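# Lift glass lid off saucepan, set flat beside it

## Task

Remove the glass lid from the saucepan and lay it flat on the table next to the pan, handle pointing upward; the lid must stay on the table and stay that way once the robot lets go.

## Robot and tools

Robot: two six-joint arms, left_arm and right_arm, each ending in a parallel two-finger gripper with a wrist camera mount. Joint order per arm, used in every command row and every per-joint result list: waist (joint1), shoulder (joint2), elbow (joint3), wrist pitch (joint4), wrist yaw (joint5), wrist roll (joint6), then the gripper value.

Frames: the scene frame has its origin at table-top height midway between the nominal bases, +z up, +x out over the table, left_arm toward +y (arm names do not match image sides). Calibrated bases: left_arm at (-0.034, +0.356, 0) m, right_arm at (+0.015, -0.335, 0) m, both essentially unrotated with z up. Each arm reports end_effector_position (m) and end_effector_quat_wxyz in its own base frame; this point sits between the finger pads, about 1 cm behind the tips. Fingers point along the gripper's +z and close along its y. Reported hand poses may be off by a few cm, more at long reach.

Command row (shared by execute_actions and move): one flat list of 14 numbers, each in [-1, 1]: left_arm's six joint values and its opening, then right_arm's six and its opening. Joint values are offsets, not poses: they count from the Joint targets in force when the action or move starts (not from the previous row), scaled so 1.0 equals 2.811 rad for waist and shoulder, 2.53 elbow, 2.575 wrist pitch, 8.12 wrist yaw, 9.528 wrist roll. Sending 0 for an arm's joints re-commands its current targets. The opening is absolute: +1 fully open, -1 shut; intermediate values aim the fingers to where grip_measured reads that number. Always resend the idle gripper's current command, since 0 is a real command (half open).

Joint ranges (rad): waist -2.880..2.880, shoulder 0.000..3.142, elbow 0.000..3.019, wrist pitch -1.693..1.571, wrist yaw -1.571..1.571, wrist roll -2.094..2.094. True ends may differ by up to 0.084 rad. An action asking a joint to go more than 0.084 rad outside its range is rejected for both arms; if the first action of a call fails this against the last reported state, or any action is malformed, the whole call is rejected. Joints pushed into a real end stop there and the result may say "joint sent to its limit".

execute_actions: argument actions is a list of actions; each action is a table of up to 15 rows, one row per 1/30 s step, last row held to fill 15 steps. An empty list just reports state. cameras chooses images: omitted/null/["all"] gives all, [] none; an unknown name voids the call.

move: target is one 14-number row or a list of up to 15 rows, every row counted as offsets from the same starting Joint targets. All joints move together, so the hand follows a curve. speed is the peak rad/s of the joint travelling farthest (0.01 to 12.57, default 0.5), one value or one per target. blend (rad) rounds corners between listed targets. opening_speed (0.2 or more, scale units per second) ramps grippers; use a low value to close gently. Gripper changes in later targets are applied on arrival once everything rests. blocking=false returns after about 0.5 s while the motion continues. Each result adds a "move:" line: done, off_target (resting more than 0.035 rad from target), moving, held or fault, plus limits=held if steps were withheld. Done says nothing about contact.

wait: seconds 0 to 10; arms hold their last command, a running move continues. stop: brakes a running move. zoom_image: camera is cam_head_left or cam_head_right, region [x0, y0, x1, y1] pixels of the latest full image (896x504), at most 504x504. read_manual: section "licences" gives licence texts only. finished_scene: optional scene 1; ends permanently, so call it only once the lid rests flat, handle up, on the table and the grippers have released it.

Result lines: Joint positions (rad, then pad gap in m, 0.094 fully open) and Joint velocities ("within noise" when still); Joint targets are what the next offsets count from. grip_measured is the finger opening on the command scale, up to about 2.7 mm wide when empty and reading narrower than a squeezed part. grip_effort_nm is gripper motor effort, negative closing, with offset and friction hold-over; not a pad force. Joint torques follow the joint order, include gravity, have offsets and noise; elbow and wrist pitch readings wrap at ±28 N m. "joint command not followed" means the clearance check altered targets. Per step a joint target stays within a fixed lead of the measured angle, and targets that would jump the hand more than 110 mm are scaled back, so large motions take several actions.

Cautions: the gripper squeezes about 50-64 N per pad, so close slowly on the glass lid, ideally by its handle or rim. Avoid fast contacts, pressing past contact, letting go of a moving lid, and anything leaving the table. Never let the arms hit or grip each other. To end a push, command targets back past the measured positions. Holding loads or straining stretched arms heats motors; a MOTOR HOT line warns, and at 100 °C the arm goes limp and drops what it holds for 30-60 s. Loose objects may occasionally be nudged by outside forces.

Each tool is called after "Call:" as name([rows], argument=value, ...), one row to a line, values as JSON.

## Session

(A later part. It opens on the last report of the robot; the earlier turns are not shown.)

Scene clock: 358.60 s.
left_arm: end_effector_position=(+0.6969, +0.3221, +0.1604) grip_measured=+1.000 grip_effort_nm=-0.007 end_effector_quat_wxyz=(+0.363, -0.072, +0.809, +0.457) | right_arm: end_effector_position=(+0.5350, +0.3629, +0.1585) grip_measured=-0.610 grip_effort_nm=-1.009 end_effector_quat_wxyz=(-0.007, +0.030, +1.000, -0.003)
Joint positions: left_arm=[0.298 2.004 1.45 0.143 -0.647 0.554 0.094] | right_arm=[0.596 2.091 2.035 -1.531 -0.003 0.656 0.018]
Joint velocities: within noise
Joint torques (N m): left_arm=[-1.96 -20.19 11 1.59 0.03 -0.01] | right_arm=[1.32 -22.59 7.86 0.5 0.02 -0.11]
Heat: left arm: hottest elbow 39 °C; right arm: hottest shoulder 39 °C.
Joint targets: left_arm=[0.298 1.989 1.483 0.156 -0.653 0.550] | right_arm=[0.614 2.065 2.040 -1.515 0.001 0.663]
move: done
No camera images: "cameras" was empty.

Call:
move(target=[0,0,0,0,0,0,1,-0.002,0.0018,0.081,-0.0641,0,0,-1], speed=0.12)

Call:
zoom_image(camera="cam_head_left", region=[330, 190, 450, 310])

Scene clock: 389.60 s.
left_arm: end_effector_position=(+0.6969, +0.3221, +0.1604) grip_measured=+1.000 grip_effort_nm=-0.007 end_effector_quat_wxyz=(+0.363, -0.072, +0.809, +0.457) | right_arm: end_effector_position=(+0.5329, +0.3614, +0.2064) grip_measured=-0.610 grip_effort_nm=-1.009 end_effector_quat_wxyz=(-0.012, +0.030, +0.999, -0.007)
Joint positions: left_arm=[0.298 2.004 1.45 0.143 -0.647 0.554 0.094] | right_arm=[0.596 2.094 2.166 -1.671 -0.003 0.656 0.018]
Joint velocities: within noise
Joint torques (N m): left_arm=[-1.9 -20.19 10.99 1.61 0.02 -0.01] | right_arm=[0.5 -22.3 13.64 -0.51 0.05 -0.08]
Heat: left arm: hottest elbow 39 °C; right arm: hottest shoulder 40 °C.
Joint targets: left_arm=[0.298 1.989 1.483 0.156 -0.653 0.550] | right_arm=[0.608 2.070 2.245 -1.678 0.001 0.663]
joint sent to its limit (right arm) — the wrist pitch, lower limit.
move: off_target (right_arm); right_arm: the elbow is farthest, 0.079 rad from its target

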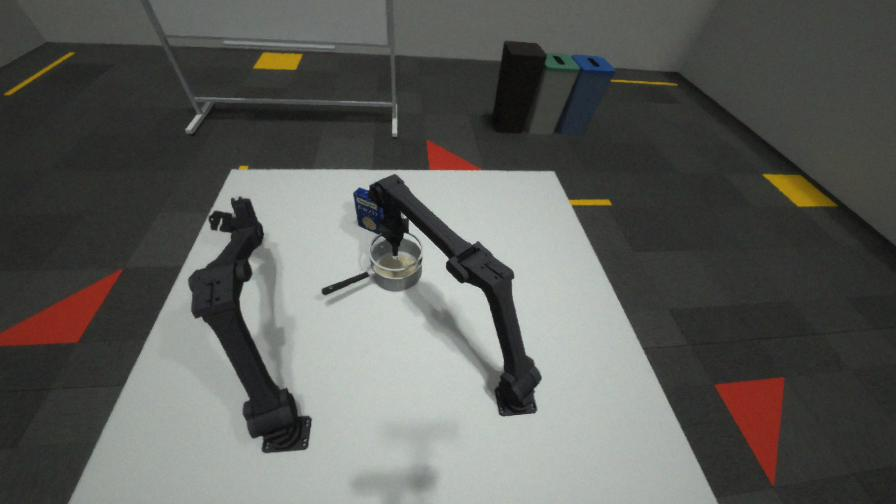

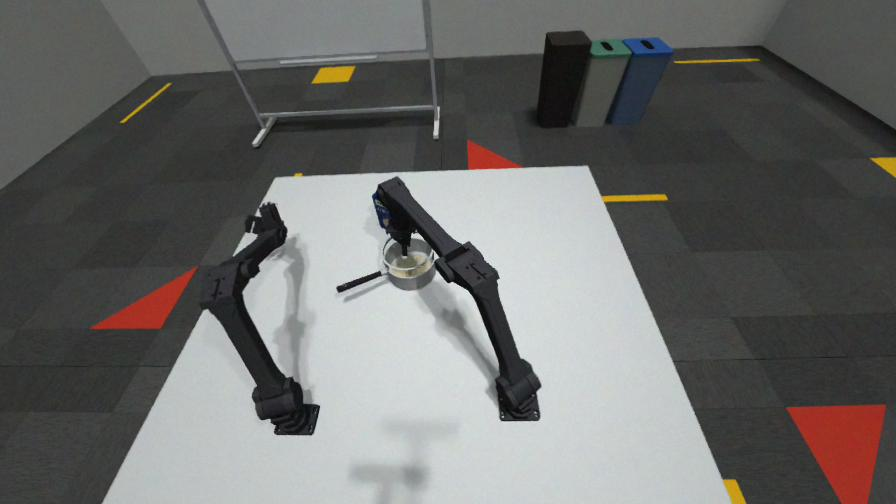

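Scaled by 4.200 from the camera's 896x504 image, which has a finer 1280x720 frame.

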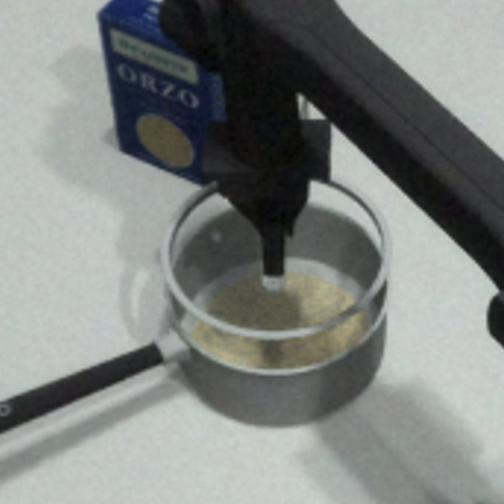

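Call:
move(target=[0,0,0,0,0,0,1,-0.1576,-0.1405,-0.2688,0.1002,0,0,-1], speed=0.3)

Call:
zoom_image(camera="cam_head_left", region=[370, 190, 550, 340])

Scene clock: 410.10 s.
left_arm: end_effector_position=(+0.6969, +0.3221, +0.1604) grip_measured=+1.000 grip_effort_nm=-0.012 end_effector_quat_wxyz=(+0.363, -0.072, +0.809, +0.457) | right_arm: end_effector_position=(+0.5064, +0.0870, +0.1792) grip_measured=-0.611 grip_effort_nm=-1.004 end_effector_quat_wxyz=(-0.018, +0.241, +0.970, -0.005)
Joint positions: left_arm=[0.298 2.004 1.45 0.143 -0.647 0.554 0.094] | right_arm=[0.169 1.725 1.543 -1.425 -0.005 0.656 0.018]
Joint velocities: within noise
Joint torques (N m): left_arm=[-1.9 -20.19 10.99 1.61 0.03 -0.01] | right_arm=[-0.67 -19.19 8.94 0.23 -0.02 -0.09]
Heat: left arm: hottest elbow 39 °C; right arm: hottest shoulder 37 °C.
Joint targets: left_arm=[0.298 1.989 1.483 0.156 -0.653 0.550] | right_arm=[0.165 1.675 1.565 -1.420 0.001 0.663]
move: off_target (right_arm); right_arm: the shoulder is farthest, 0.050 rad from its target

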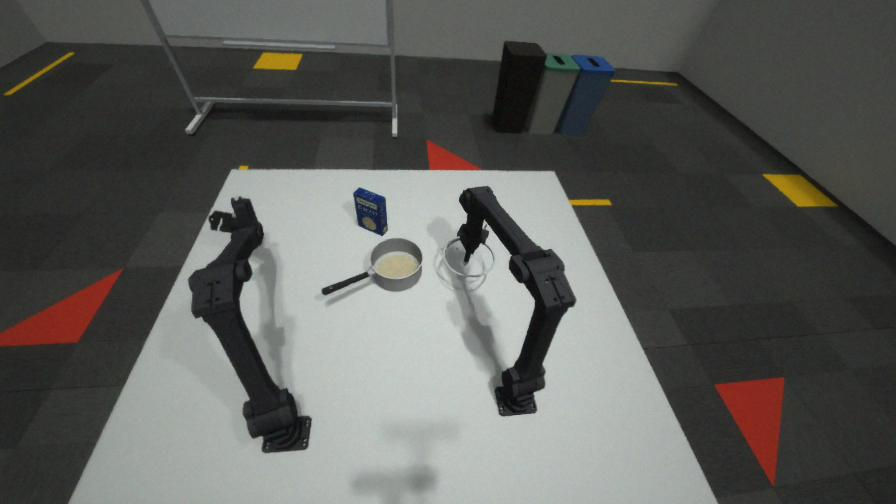

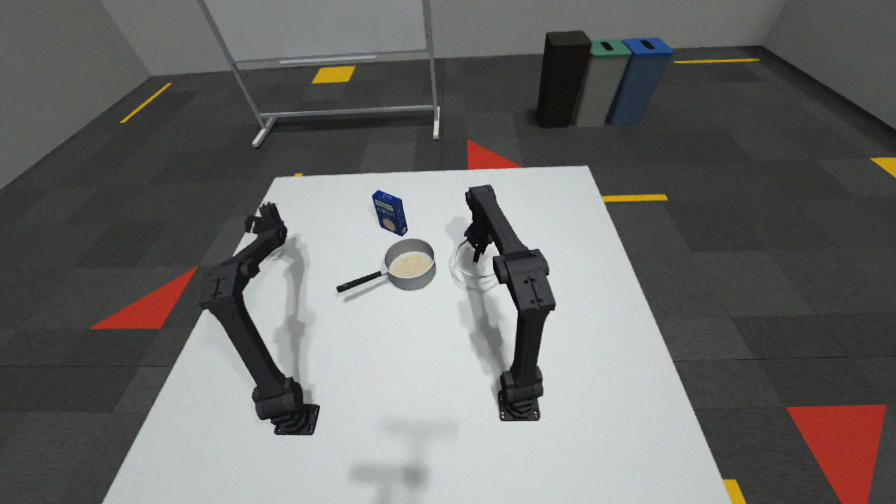

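Scaled by 2.800 from the camera's 896x504 image, which has a finer 1280x720 frame.

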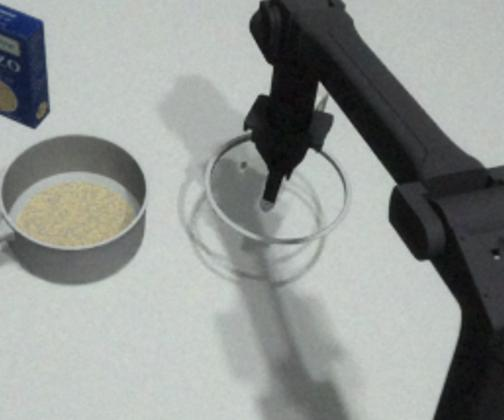

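Call:
move(target=[0,0,0,0,0,0,1,0,0.0295,-0.0593,0.0718,0,0,-1], speed=0.15)

Call:
zoom_image(camera="cam_head_left", region=[410, 210, 530, 310])

Scene clock: 422.90 s.
left_arm: end_effector_position=(+0.6969, +0.3221, +0.1604) grip_measured=+1.000 grip_effort_nm=-0.002 end_effector_quat_wxyz=(+0.363, -0.072, +0.809, +0.457) | right_arm: end_effector_position=(+0.5003, +0.0867, +0.0980) grip_measured=-0.611 grip_effort_nm=-1.004 end_effector_quat_wxyz=(-0.025, +0.240, +0.970, -0.008)
Joint positions: left_arm=[0.298 2.004 1.45 0.143 -0.647 0.554 0.094] | right_arm=[0.171 1.779 1.394 -1.238 -0.005 0.656 0.018]
Joint velocities: within noise
Joint torques (N m): left_arm=[-1.9 -20.13 11.02 1.61 0.03 -0.02] | right_arm=[-0.09 -16.26 8.31 0.16 -0.01 -0.06]
Heat: left arm: hottest elbow 39 °C; right arm: hottest shoulder 37 °C.
Joint targets: left_arm=[0.298 1.989 1.483 0.156 -0.653 0.550] | right_arm=[0.165 1.758 1.415 -1.235 0.001 0.663]
move: done

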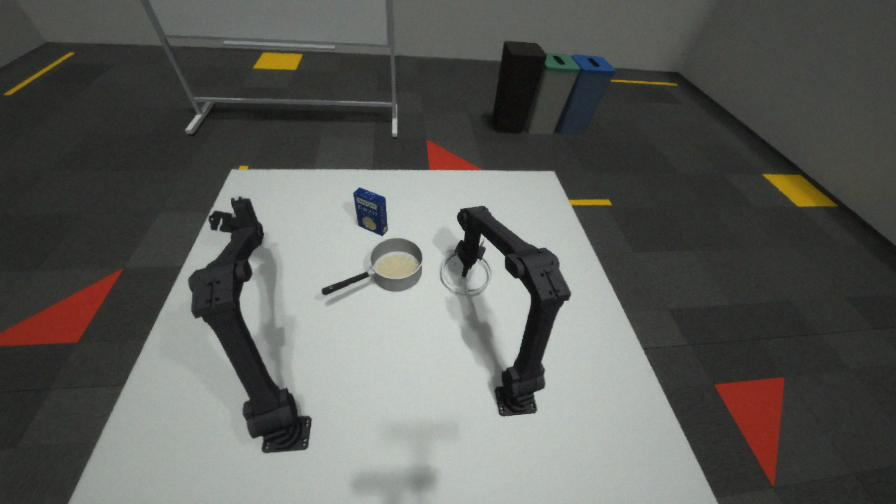

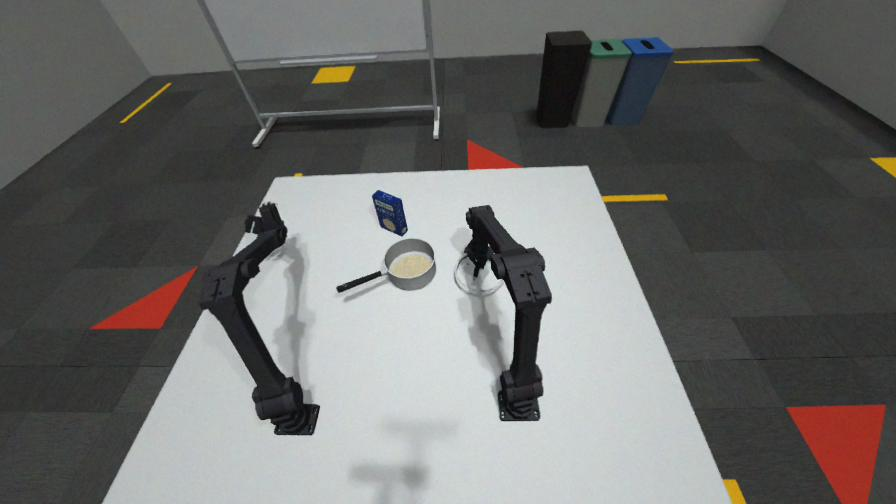

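Scaled by 4.200 from the camera's 896x504 image, which has a finer 1280x720 frame.

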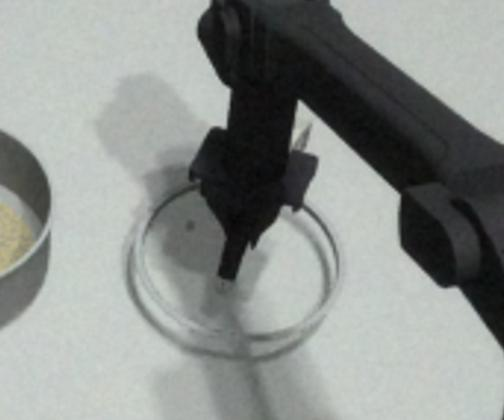

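Call:
move(target=[0,0,0,0,0,0,1,0,0.0,-0.0138,0.0245,0,0,-1], speed=0.1)

Call:
zoom_image(camera="cam_head_left", region=[410, 210, 530, 310])

Scene clock: 431.47 s.
left_arm: end_effector_position=(+0.6969, +0.3221, +0.1604) grip_measured=+1.000 grip_effort_nm=-0.007 end_effector_quat_wxyz=(+0.363, -0.072, +0.809, +0.457) | right_arm: end_effector_position=(+0.5004, +0.0868, +0.0864) grip_measured=-0.611 grip_effort_nm=-1.009 end_effector_quat_wxyz=(-0.016, +0.240, +0.971, -0.004)
Joint positions: left_arm=[0.298 2.004 1.45 0.143 -0.647 0.554 0.094] | right_arm=[0.171 1.779 1.362 -1.186 -0.005 0.656 0.018]
Joint velocities: within noise
Joint torques (N m): left_arm=[-1.9 -20.19 11 1.62 0.02 -0.02] | right_arm=[0.09 -16.44 8.12 0.2 -0.02 -0.1]
Heat: left arm: hottest elbow 39 °C; right arm: hottest shoulder 37 °C.
Joint targets: left_arm=[0.298 1.989 1.483 0.156 -0.653 0.550] | right_arm=[0.165 1.758 1.380 -1.172 0.001 0.663]
move: done

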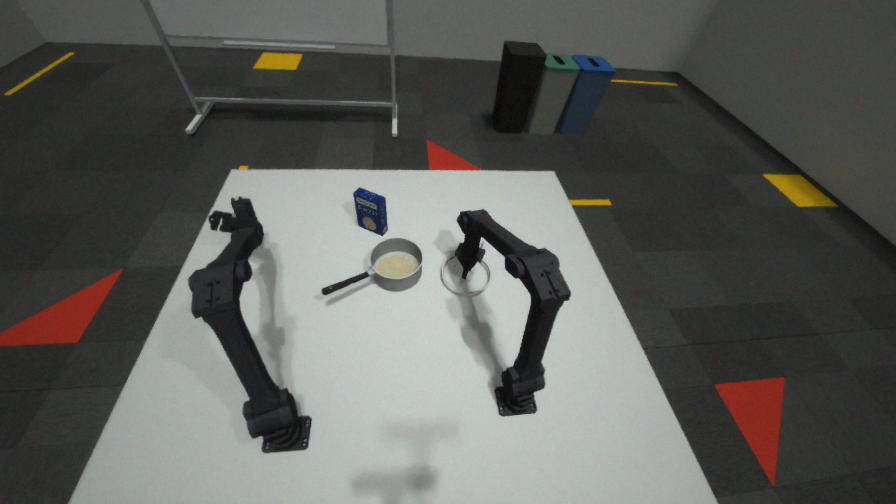

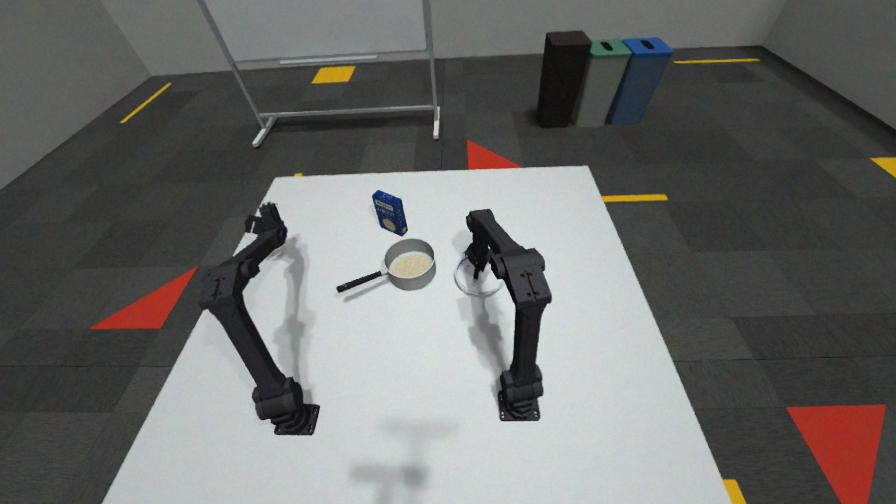

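Scaled by 4.200 from the camera's 896x504 image, which has a finer 1280x720 frame.

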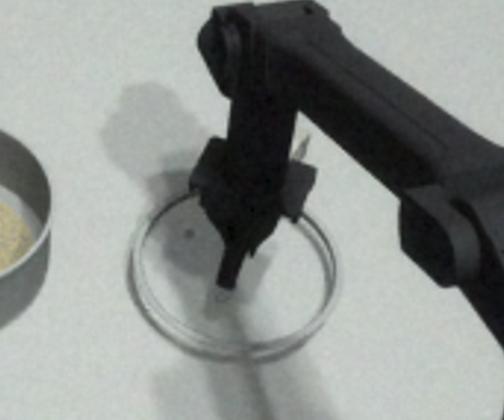

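Call:
move(target=[0,0,0,0,0,0,1,0,0.0,-0.0079,0.0078,0,0,-1], speed=0.1)

Call:
zoom_image(camera="cam_head_left", region=[430, 220, 510, 300])

Scene clock: 437.60 s.
left_arm: end_effector_position=(+0.6969, +0.3221, +0.1604) grip_measured=+1.000 grip_effort_nm=-0.007 end_effector_quat_wxyz=(+0.363, -0.072, +0.809, +0.457) | right_arm: end_effector_position=(+0.4973, +0.0862, +0.0795) grip_measured=-0.611 grip_effort_nm=-1.004 end_effector_quat_wxyz=(-0.016, +0.240, +0.971, -0.004)
Joint positions: left_arm=[0.298 2.004 1.45 0.143 -0.647 0.554 0.094] | right_arm=[0.171 1.779 1.342 -1.166 -0.005 0.656 0.018]
Joint velocities: within noise
Joint torques (N m): left_arm=[-1.9 -20.19 11 1.59 0.01 -0.01] | right_arm=[-0.21 -16.32 7.98 0.32 0 -0.1]
Heat: left arm: hottest elbow 39 °C; right arm: hottest shoulder 37 °C.
Joint targets: left_arm=[0.298 1.989 1.483 0.156 -0.653 0.550] | right_arm=[0.165 1.758 1.360 -1.152 0.001 0.663]
move: done

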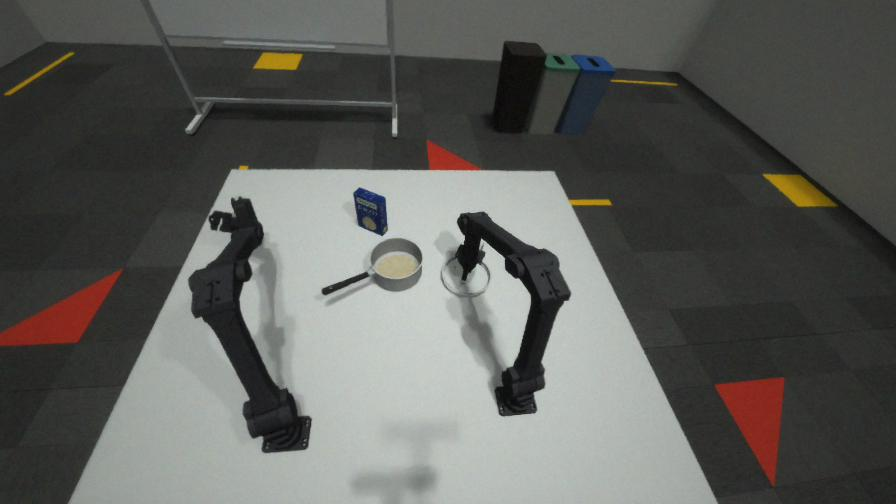

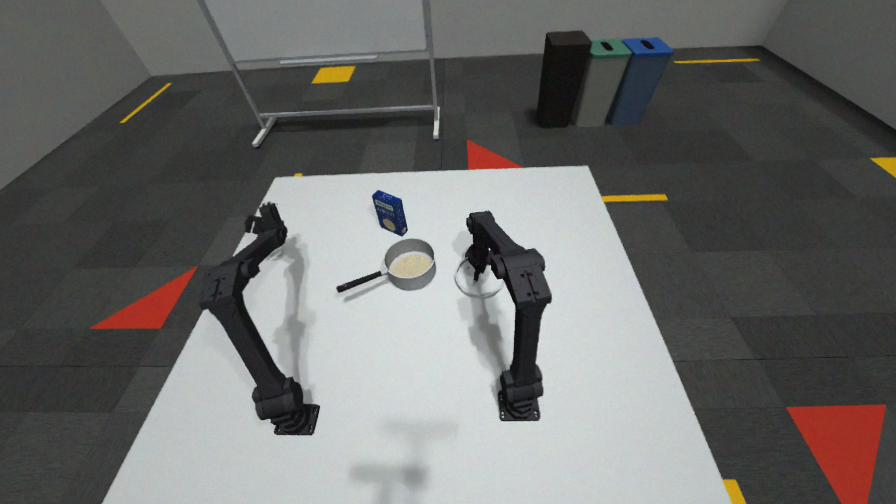

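Scaled by 6.300 from the camera's 896x504 image, which has a finer 1280x720 frame.

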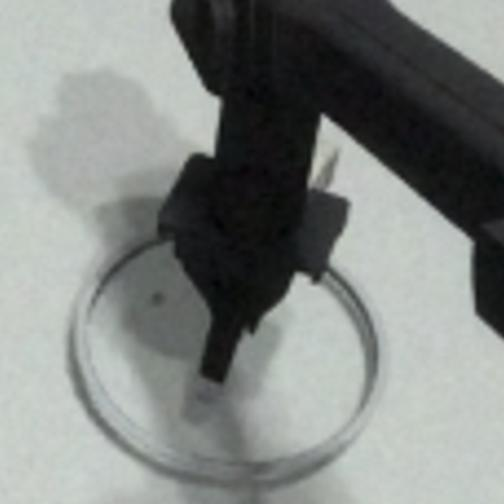

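Call:
move(target=[0,0,0,0,0,0,1,0,0.0,-0.0079,0.0078,0,0,-1], speed=0.1)

Call:
zoom_image(camera="cam_head_left", region=[430, 220, 510, 300])

Scene clock: 443.27 s.
left_arm: end_effector_position=(+0.6969, +0.3221, +0.1604) grip_measured=+1.000 grip_effort_nm=-0.012 end_effector_quat_wxyz=(+0.363, -0.072, +0.809, +0.457) | right_arm: end_effector_position=(+0.4940, +0.0857, +0.0726) grip_measured=-0.611 grip_effort_nm=-0.999 end_effector_quat_wxyz=(-0.016, +0.240, +0.971, -0.004)
Joint positions: left_arm=[0.298 2.004 1.45 0.143 -0.647 0.554 0.094] | right_arm=[0.171 1.779 1.322 -1.146 -0.005 0.656 0.018]
Joint velocities: within noise
Joint torques (N m): left_arm=[-1.96 -20.19 11.02 1.58 0.03 -0.01] | right_arm=[0.38 -16.38 7.92 0.25 0.03 -0.11]
Heat: left arm: hottest elbow 39 °C; right arm: hottest shoulder 37 °C.
Joint targets: left_arm=[0.298 1.989 1.483 0.156 -0.653 0.550] | right_arm=[0.165 1.758 1.340 -1.132 0.001 0.663]
move: done

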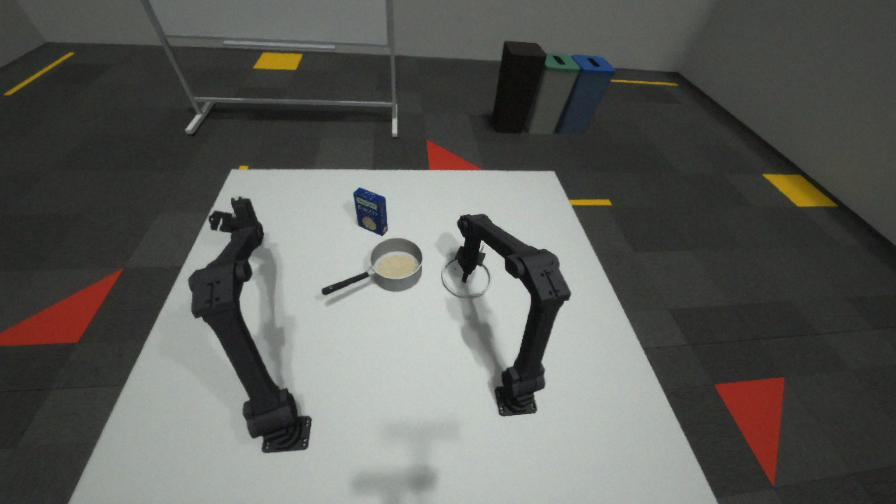

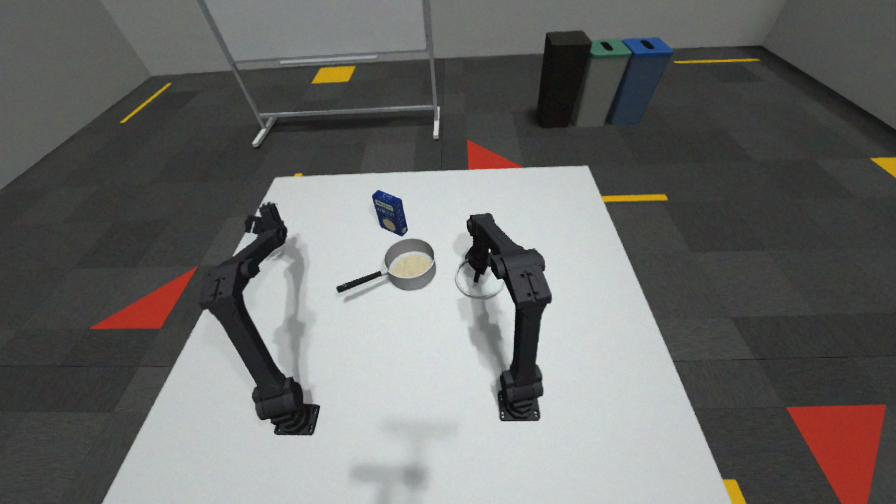

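Scaled by 6.300 from the camera's 896x504 image, which has a finer 1280x720 frame.

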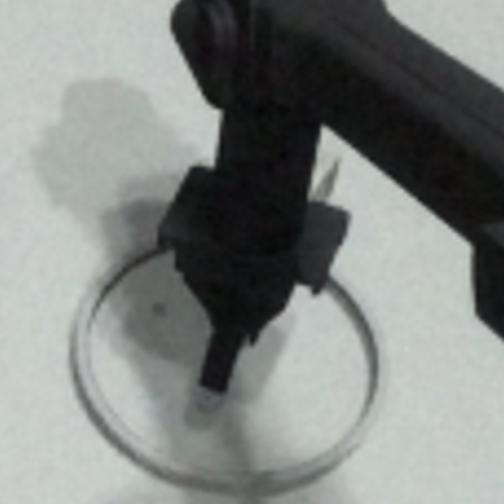

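Call:
move(target=[0,0,0,0,0,0,1,0,0.0,-0.0079,0.0078,0,0,-1], speed=0.1)

Call:
zoom_image(camera="cam_head_left", region=[430, 220, 510, 300])

Scene clock: 449.90 s.
left_arm: end_effector_position=(+0.6969, +0.3221, +0.1604) grip_measured=+1.000 grip_effort_nm=-0.007 end_effector_quat_wxyz=(+0.363, -0.072, +0.809, +0.457) | right_arm: end_effector_position=(+0.4906, +0.0851, +0.0658) grip_measured=-0.611 grip_effort_nm=-1.004 end_effector_quat_wxyz=(-0.016, +0.240, +0.971, -0.004)
Joint positions: left_arm=[0.298 2.004 1.45 0.143 -0.647 0.554 0.094] | right_arm=[0.171 1.779 1.302 -1.126 -0.005 0.656 0.018]
Joint velocities: within noise
Joint torques (N m): left_arm=[-1.96 -20.07 11.02 1.58 0.03 -0.01] | right_arm=[-0.15 -16.79 7.87 0.29 0.01 -0.08]
Heat: left arm: hottest elbow 39 °C; right arm: hottest shoulder 36 °C.
Joint targets: left_arm=[0.298 1.989 1.483 0.156 -0.653 0.550] | right_arm=[0.165 1.758 1.320 -1.112 0.001 0.663]
move: done

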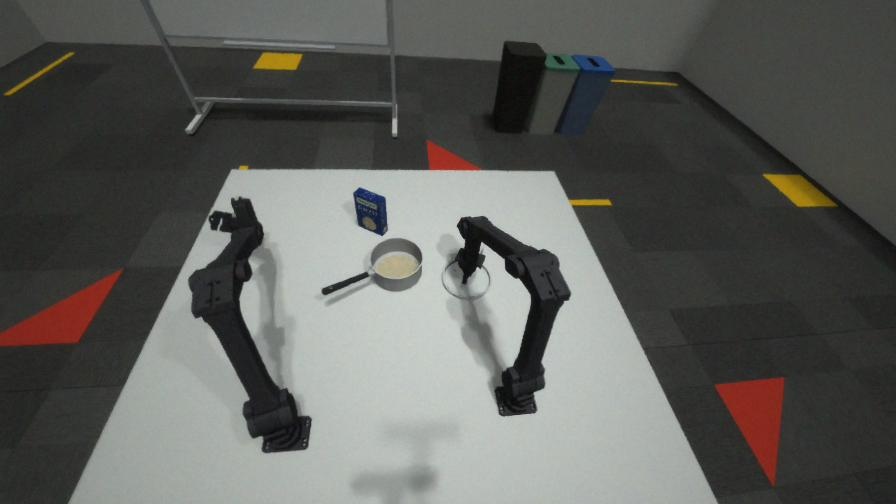

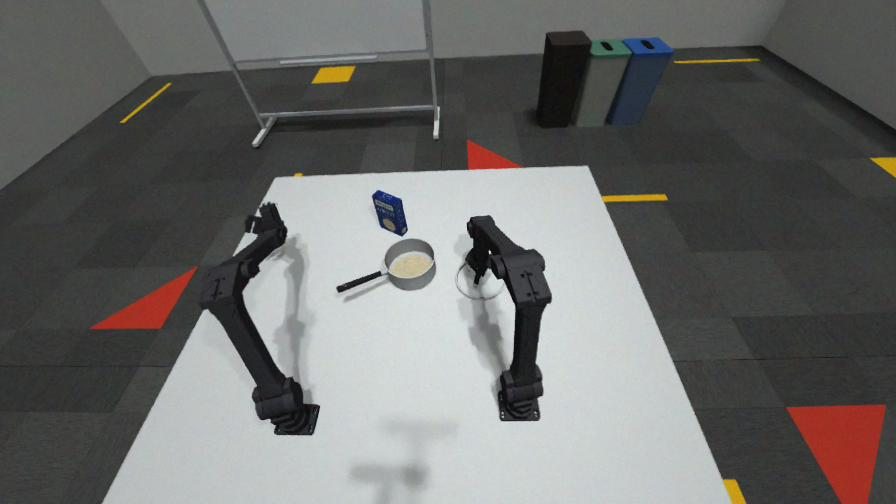

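Scaled by 6.300 from the camera's 896x504 image, which has a finer 1280x720 frame.

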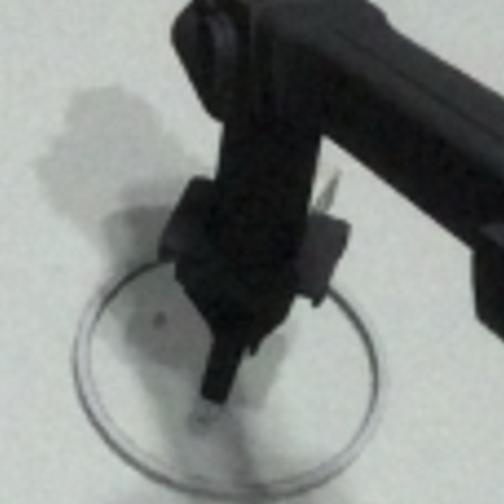

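Call:
move(target=[0,0,0,0,0,0,1,0,0,0,0,0,0,-0.2], opening_speed=0.3)

Call:
zoom_image(camera="cam_head_left", region=[430, 220, 510, 300])

Call:
zoom_image(camera="cam_head_right", region=[440, 220, 520, 300])

Scene clock: 461.83 s.
left_arm: end_effector_position=(+0.6969, +0.3221, +0.1604) grip_measured=+1.000 grip_effort_nm=-0.007 end_effector_quat_wxyz=(+0.363, -0.072, +0.809, +0.457) | right_arm: end_effector_position=(+0.4907, +0.0851, +0.0666) grip_measured=-0.202 grip_effort_nm=0.115 end_effector_quat_wxyz=(-0.015, +0.240, +0.971, -0.004)
Joint positions: left_arm=[0.298 2.004 1.45 0.143 -0.647 0.554 0.094] | right_arm=[0.171 1.778 1.302 -1.126 -0.005 0.656 0.037]
Joint velocities: within noise
Joint torques (N m): left_arm=[-1.9 -20.19 10.99 1.58 0.03 -0.01] | right_arm=[0.26 -16.38 7.77 0.24 0.02 -0.1]
Heat: left arm: hottest elbow 39 °C; right arm: hottest shoulder 36 °C.
Joint targets: left_arm=[0.298 1.989 1.483 0.156 -0.653 0.550] | right_arm=[0.165 1.758 1.320 -1.112 0.001 0.663]
move: done

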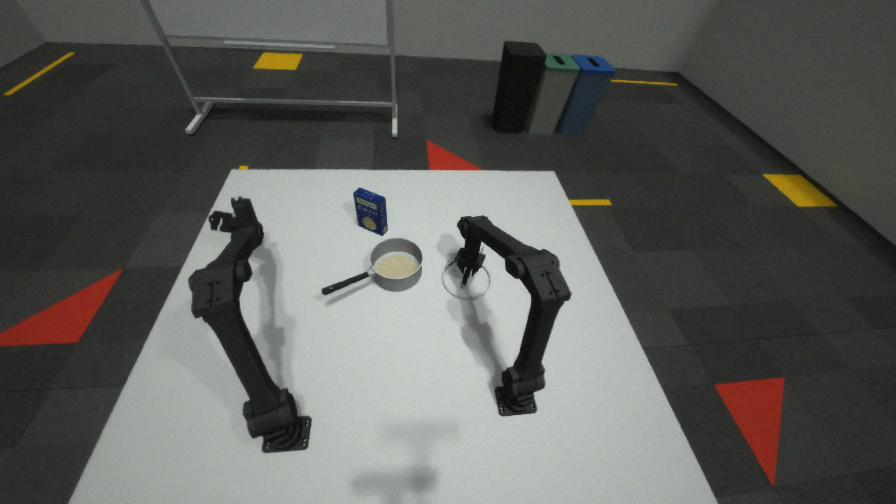

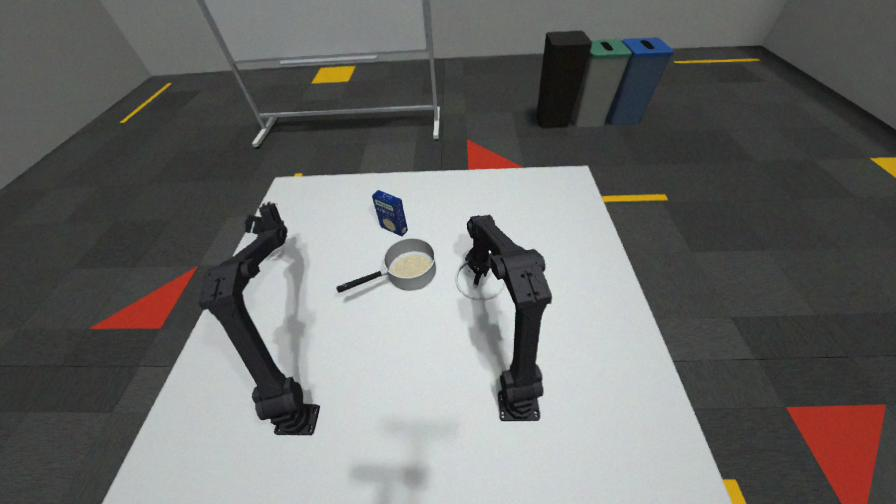

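Scaled by 6.300 from the camera's 896x504 image, which has a finer 1280x720 frame.

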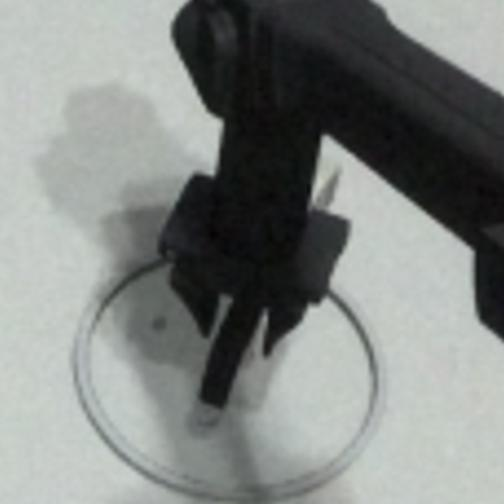

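Scaled by 6.300 from the camera's 896x504 image, which has a finer 1280x720 frame.

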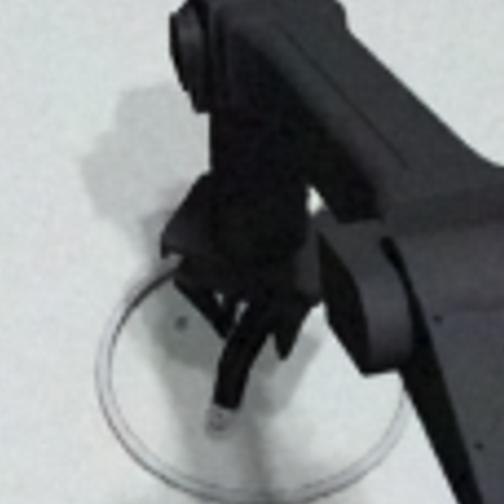

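Call:
move([
  [0,0,0,0,0,0,1,0,0,0,0,0,0,0.1],
  [0,0,0,0,0,0,1,0,-0.062,0.085,-0.14,0,0,0.1],
], speed=0.25, opening_speed=0.5)

Call:
zoom_image(camera="cam_head_left", region=[360, 190, 520, 310])

Scene clock: 473.33 s.
left_arm: end_effector_position=(+0.6969, +0.3221, +0.1604) grip_measured=+1.000 grip_effort_nm=-0.007 end_effector_quat_wxyz=(+0.363, -0.072, +0.809, +0.457) | right_arm: end_effector_position=(+0.4692, +0.0814, +0.2176) grip_measured=+0.098 grip_effort_nm=0.115 end_effector_quat_wxyz=(-0.006, +0.240, +0.971, +0.000)
Joint positions: left_arm=[0.298 2.004 1.45 0.143 -0.647 0.554 0.094] | right_arm=[0.171 1.597 1.482 -1.467 -0.005 0.656 0.052]
Joint velocities: within noise
Joint torques (N m): left_arm=[-1.96 -20.25 11.02 1.59 0.03 -0.02] | right_arm=[-0.09 -13.86 11.63 -0.32 0.03 -0.08]
Heat: left arm: hottest elbow 39 °C; right arm: hottest shoulder 36 °C.
Joint targets: left_arm=[0.298 1.989 1.483 0.156 -0.653 0.550] | right_arm=[0.165 1.583 1.535 -1.472 0.001 0.663]
move: off_target (right_arm); right_arm: the elbow is farthest, 0.053 rad from its target

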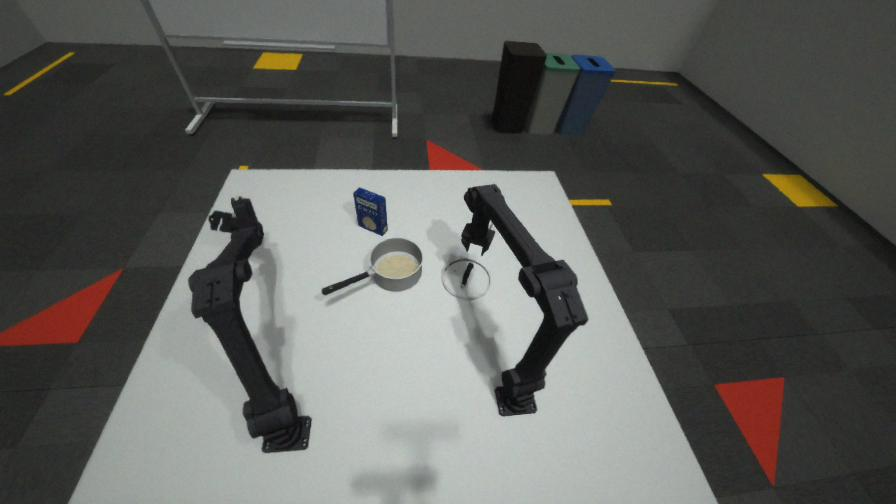

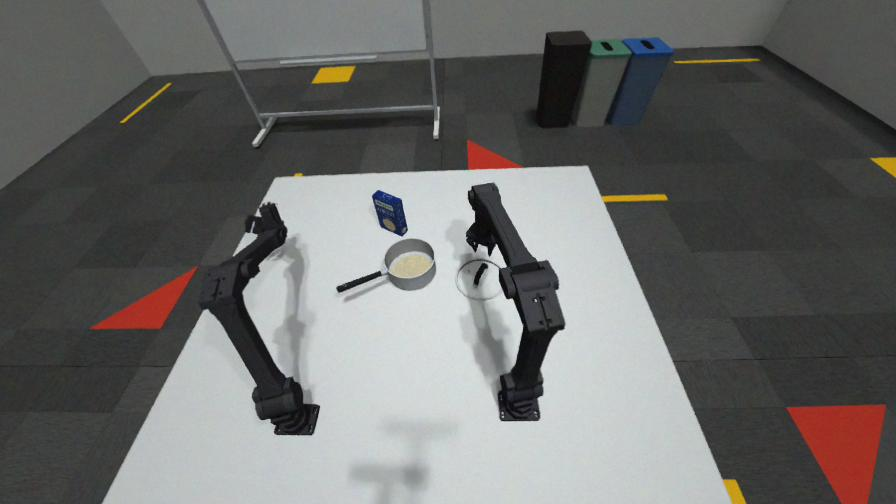

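Scaled by 3.150 from the camera's 896x504 image, which has a finer 1280x720 frame.

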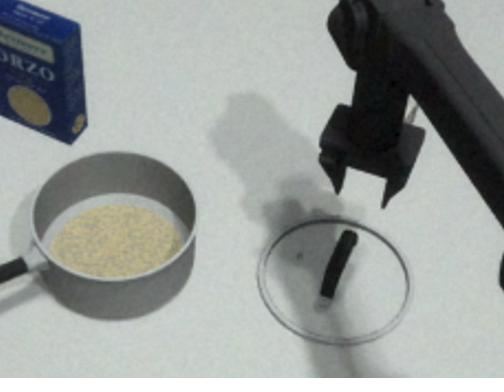

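Lid is flat on the table, handle up, gripper clear.

Call:
finished_scene()

The scene is finished: the task was done.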